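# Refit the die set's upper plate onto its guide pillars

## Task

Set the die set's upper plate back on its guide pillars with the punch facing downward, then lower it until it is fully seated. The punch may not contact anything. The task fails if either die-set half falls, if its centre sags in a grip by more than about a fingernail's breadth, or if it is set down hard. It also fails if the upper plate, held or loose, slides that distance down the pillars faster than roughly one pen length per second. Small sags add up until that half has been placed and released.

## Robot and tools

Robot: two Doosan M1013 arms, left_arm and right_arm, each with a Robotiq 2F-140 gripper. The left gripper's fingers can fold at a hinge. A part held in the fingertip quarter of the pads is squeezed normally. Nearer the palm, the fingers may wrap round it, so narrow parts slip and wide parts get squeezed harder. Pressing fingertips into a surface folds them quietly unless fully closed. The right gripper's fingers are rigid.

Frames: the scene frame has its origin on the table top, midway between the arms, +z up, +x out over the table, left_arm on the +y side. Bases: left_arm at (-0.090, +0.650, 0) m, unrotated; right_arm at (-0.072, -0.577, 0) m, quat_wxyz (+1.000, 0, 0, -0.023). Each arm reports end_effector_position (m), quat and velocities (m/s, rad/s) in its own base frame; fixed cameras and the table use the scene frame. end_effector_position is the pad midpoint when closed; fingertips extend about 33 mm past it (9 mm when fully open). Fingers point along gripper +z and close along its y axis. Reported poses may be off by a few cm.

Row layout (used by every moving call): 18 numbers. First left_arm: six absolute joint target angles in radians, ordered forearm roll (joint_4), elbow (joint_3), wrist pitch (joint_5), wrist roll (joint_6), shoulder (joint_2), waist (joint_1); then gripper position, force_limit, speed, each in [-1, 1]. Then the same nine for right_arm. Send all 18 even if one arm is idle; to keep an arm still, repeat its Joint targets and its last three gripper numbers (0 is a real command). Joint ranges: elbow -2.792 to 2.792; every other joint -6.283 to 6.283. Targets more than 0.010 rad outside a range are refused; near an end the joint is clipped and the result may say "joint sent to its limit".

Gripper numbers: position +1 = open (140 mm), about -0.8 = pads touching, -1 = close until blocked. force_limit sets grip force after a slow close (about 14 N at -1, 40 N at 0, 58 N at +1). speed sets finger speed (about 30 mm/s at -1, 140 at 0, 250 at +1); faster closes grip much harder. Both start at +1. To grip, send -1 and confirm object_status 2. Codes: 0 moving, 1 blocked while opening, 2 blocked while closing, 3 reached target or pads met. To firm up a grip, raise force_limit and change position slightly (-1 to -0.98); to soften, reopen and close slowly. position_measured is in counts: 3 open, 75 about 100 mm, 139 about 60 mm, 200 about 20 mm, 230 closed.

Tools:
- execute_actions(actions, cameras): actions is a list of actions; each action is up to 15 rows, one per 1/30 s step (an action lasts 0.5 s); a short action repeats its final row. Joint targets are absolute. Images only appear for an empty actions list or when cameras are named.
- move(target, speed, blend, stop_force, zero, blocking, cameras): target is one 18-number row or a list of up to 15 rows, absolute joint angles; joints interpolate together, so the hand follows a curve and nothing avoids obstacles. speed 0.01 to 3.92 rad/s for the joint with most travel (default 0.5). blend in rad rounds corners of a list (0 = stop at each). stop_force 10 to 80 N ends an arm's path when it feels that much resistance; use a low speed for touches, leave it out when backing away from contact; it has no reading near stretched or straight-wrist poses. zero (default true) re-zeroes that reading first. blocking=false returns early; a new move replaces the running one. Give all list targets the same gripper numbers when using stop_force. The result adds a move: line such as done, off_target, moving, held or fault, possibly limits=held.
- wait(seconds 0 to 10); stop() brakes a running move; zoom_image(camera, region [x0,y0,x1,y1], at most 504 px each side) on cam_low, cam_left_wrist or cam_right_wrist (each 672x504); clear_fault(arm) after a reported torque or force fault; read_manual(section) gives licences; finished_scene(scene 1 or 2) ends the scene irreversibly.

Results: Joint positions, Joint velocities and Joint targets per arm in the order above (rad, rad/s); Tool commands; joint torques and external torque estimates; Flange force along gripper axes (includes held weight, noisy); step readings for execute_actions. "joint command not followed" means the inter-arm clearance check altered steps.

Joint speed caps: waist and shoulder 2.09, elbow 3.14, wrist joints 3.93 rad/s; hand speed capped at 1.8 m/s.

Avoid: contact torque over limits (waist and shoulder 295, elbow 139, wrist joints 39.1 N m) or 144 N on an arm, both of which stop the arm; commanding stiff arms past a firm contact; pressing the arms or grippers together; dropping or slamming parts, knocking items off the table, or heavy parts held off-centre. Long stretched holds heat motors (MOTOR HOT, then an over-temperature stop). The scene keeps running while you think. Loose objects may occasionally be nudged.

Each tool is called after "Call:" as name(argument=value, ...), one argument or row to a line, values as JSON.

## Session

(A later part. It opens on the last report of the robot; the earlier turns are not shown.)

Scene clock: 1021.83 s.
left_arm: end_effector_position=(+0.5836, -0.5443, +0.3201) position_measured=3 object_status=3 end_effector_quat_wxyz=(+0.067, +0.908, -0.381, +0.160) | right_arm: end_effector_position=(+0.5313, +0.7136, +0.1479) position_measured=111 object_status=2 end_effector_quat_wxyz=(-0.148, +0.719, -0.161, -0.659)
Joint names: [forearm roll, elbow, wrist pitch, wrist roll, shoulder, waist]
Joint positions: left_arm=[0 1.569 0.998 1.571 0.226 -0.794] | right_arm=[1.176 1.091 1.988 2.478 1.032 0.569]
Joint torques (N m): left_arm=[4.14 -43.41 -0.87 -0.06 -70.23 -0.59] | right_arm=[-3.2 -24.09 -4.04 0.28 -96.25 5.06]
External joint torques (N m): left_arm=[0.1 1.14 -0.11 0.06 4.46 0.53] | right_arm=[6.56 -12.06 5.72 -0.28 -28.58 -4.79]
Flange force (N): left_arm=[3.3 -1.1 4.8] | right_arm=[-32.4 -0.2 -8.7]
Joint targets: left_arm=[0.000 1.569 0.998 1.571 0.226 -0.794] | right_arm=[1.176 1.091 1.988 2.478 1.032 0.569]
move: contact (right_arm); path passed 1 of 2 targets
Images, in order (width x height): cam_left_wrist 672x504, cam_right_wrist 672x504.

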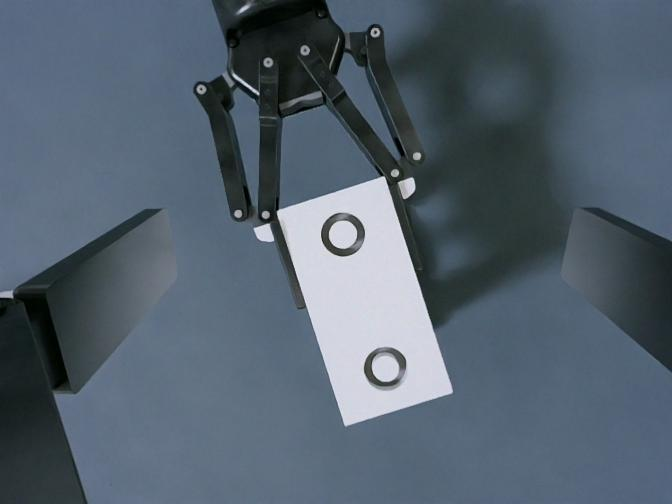

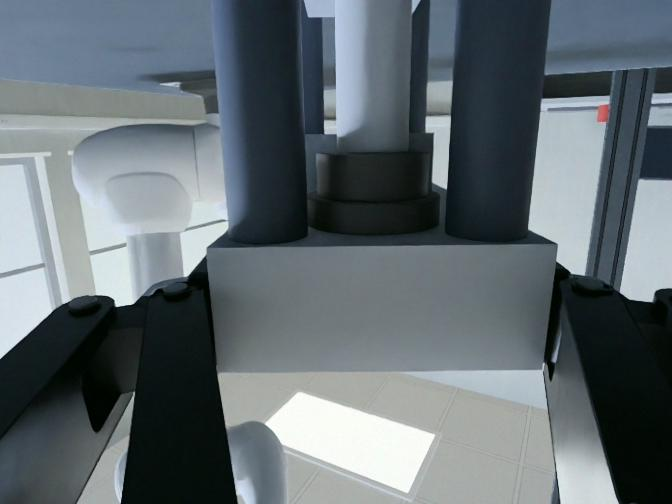

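Call:
move(
  target=[
    [0,1.5692,0.9982,1.571,0.2256,-0.7938,1,1,1,1.1757,1.0915,1.9876,2.4794,1.0318,0.5687,-1,1,0.0],
    [0,1.5692,0.9982,1.571,0.2256,-0.7938,1,1,1,1.1757,1.0915,1.9876,2.4794,1.0318,0.5687,0.7,1,-1],
  ],
  speed=0.05,
  cameras=["cam_left_wrist","cam_right_wrist"],
)

Call:
move(
  target=[0,1.5692,0.9982,1.571,0.2256,-0.7938,1,1,1,1.1915,0.7777,2.1509,2.6213,1.1685,0.4527,0.7,1,-1],
  speed=0.15,
  cameras=["all"],
)

Scene clock: 1059.47 s.
left_arm: end_effector_position=(+0.5836, -0.5443, +0.3201) position_measured=3 object_status=3 end_effector_quat_wxyz=(+0.067, +0.908, -0.381, +0.160) | right_arm: end_effector_position=(+0.5313, +0.7136, +0.1484) position_measured=41 object_status=0 end_effector_quat_wxyz=(-0.148, +0.719, -0.162, -0.659)
Joint names: [forearm roll, elbow, wrist pitch, wrist roll, shoulder, waist]
Joint positions: left_arm=[0 1.569 0.998 1.571 0.226 -0.794] | right_arm=[1.176 1.091 1.988 2.479 1.032 0.569]
Joint torques (N m): left_arm=[4.14 -43.44 -0.89 -0.04 -70.32 -0.33] | right_arm=[2.95 -35.67 1.62 -0.22 -126.43 -0.86]
External joint torques (N m): left_arm=[0.09 1.23 -0.1 0.04 4.72 0.31] | right_arm=[0.43 -0.8 0.06 0.22 0.7 0.76]
Flange force (N): left_arm=[3.4 -0.7 5.0] | right_arm=[0.3 -4.4 -1.3]
Joint targets: left_arm=[0.000 1.569 0.998 1.571 0.226 -0.794] | right_arm=[1.176 1.092 1.988 2.479 1.032 0.569]
move: done
Images, in order (width x height): cam_left_wrist 672x504, cam_right_wrist 672x504.

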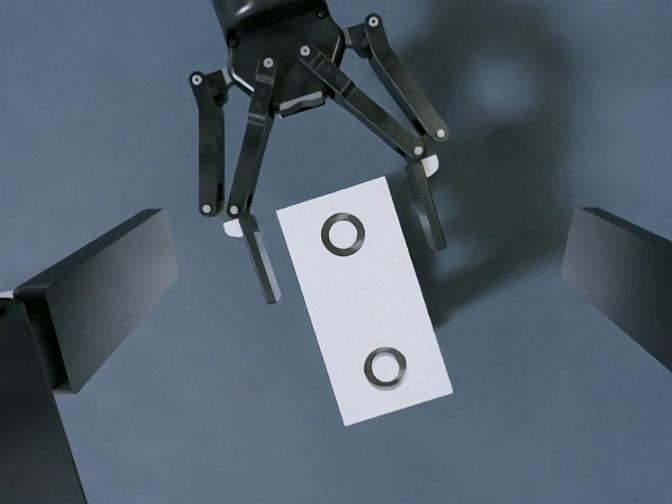

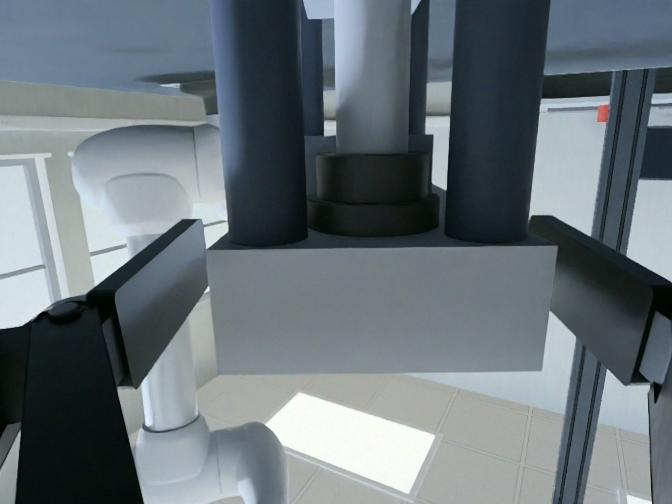

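Scene clock: 1061.83 s.
left_arm: end_effector_position=(+0.5836, -0.5443, +0.3201) position_measured=3 object_status=3 end_effector_quat_wxyz=(+0.067, +0.908, -0.381, +0.160) | right_arm: end_effector_position=(+0.6662, +0.6496, +0.1613) position_measured=41 object_status=3 end_effector_quat_wxyz=(-0.148, +0.719, -0.162, -0.659)
Joint names: [forearm roll, elbow, wrist pitch, wrist roll, shoulder, waist]
Joint positions: left_arm=[0 1.569 0.998 1.571 0.226 -0.794] | right_arm=[1.192 0.778 2.151 2.621 1.169 0.453]
Joint torques (N m): left_arm=[4.12 -43.45 -0.88 -0.06 -70.11 -0.5] | right_arm=[3.01 -38.24 1.37 -0.19 -134.82 -1.1]
External joint torques (N m): left_arm=[0.1 1.25 -0.1 0.06 4.56 0.32] | right_arm=[0.46 -0.76 -0.01 0.19 0.05 1.26]
Flange force (N): left_arm=[3.2 -0.7 4.9] | right_arm=[-0.4 -4.7 -1.7]
Joint targets: left_arm=[0.000 1.569 0.998 1.571 0.226 -0.794] | right_arm=[1.192 0.778 2.151 2.621 1.169 0.453]
move: done

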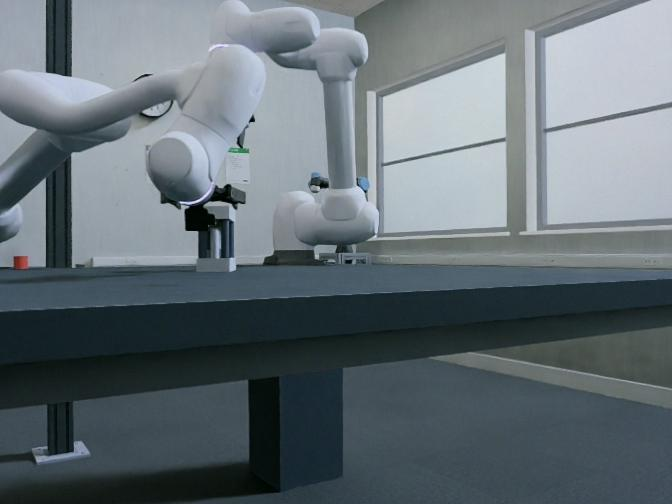

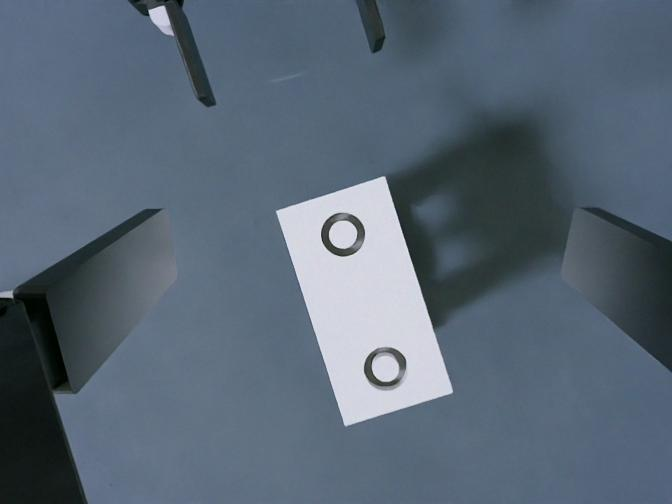

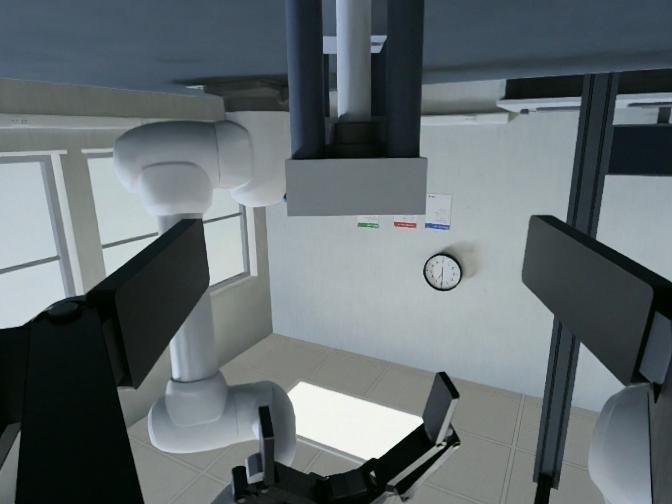

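Call:
finished_scene(
  scene=1,
)

The scene is finished: the task was done.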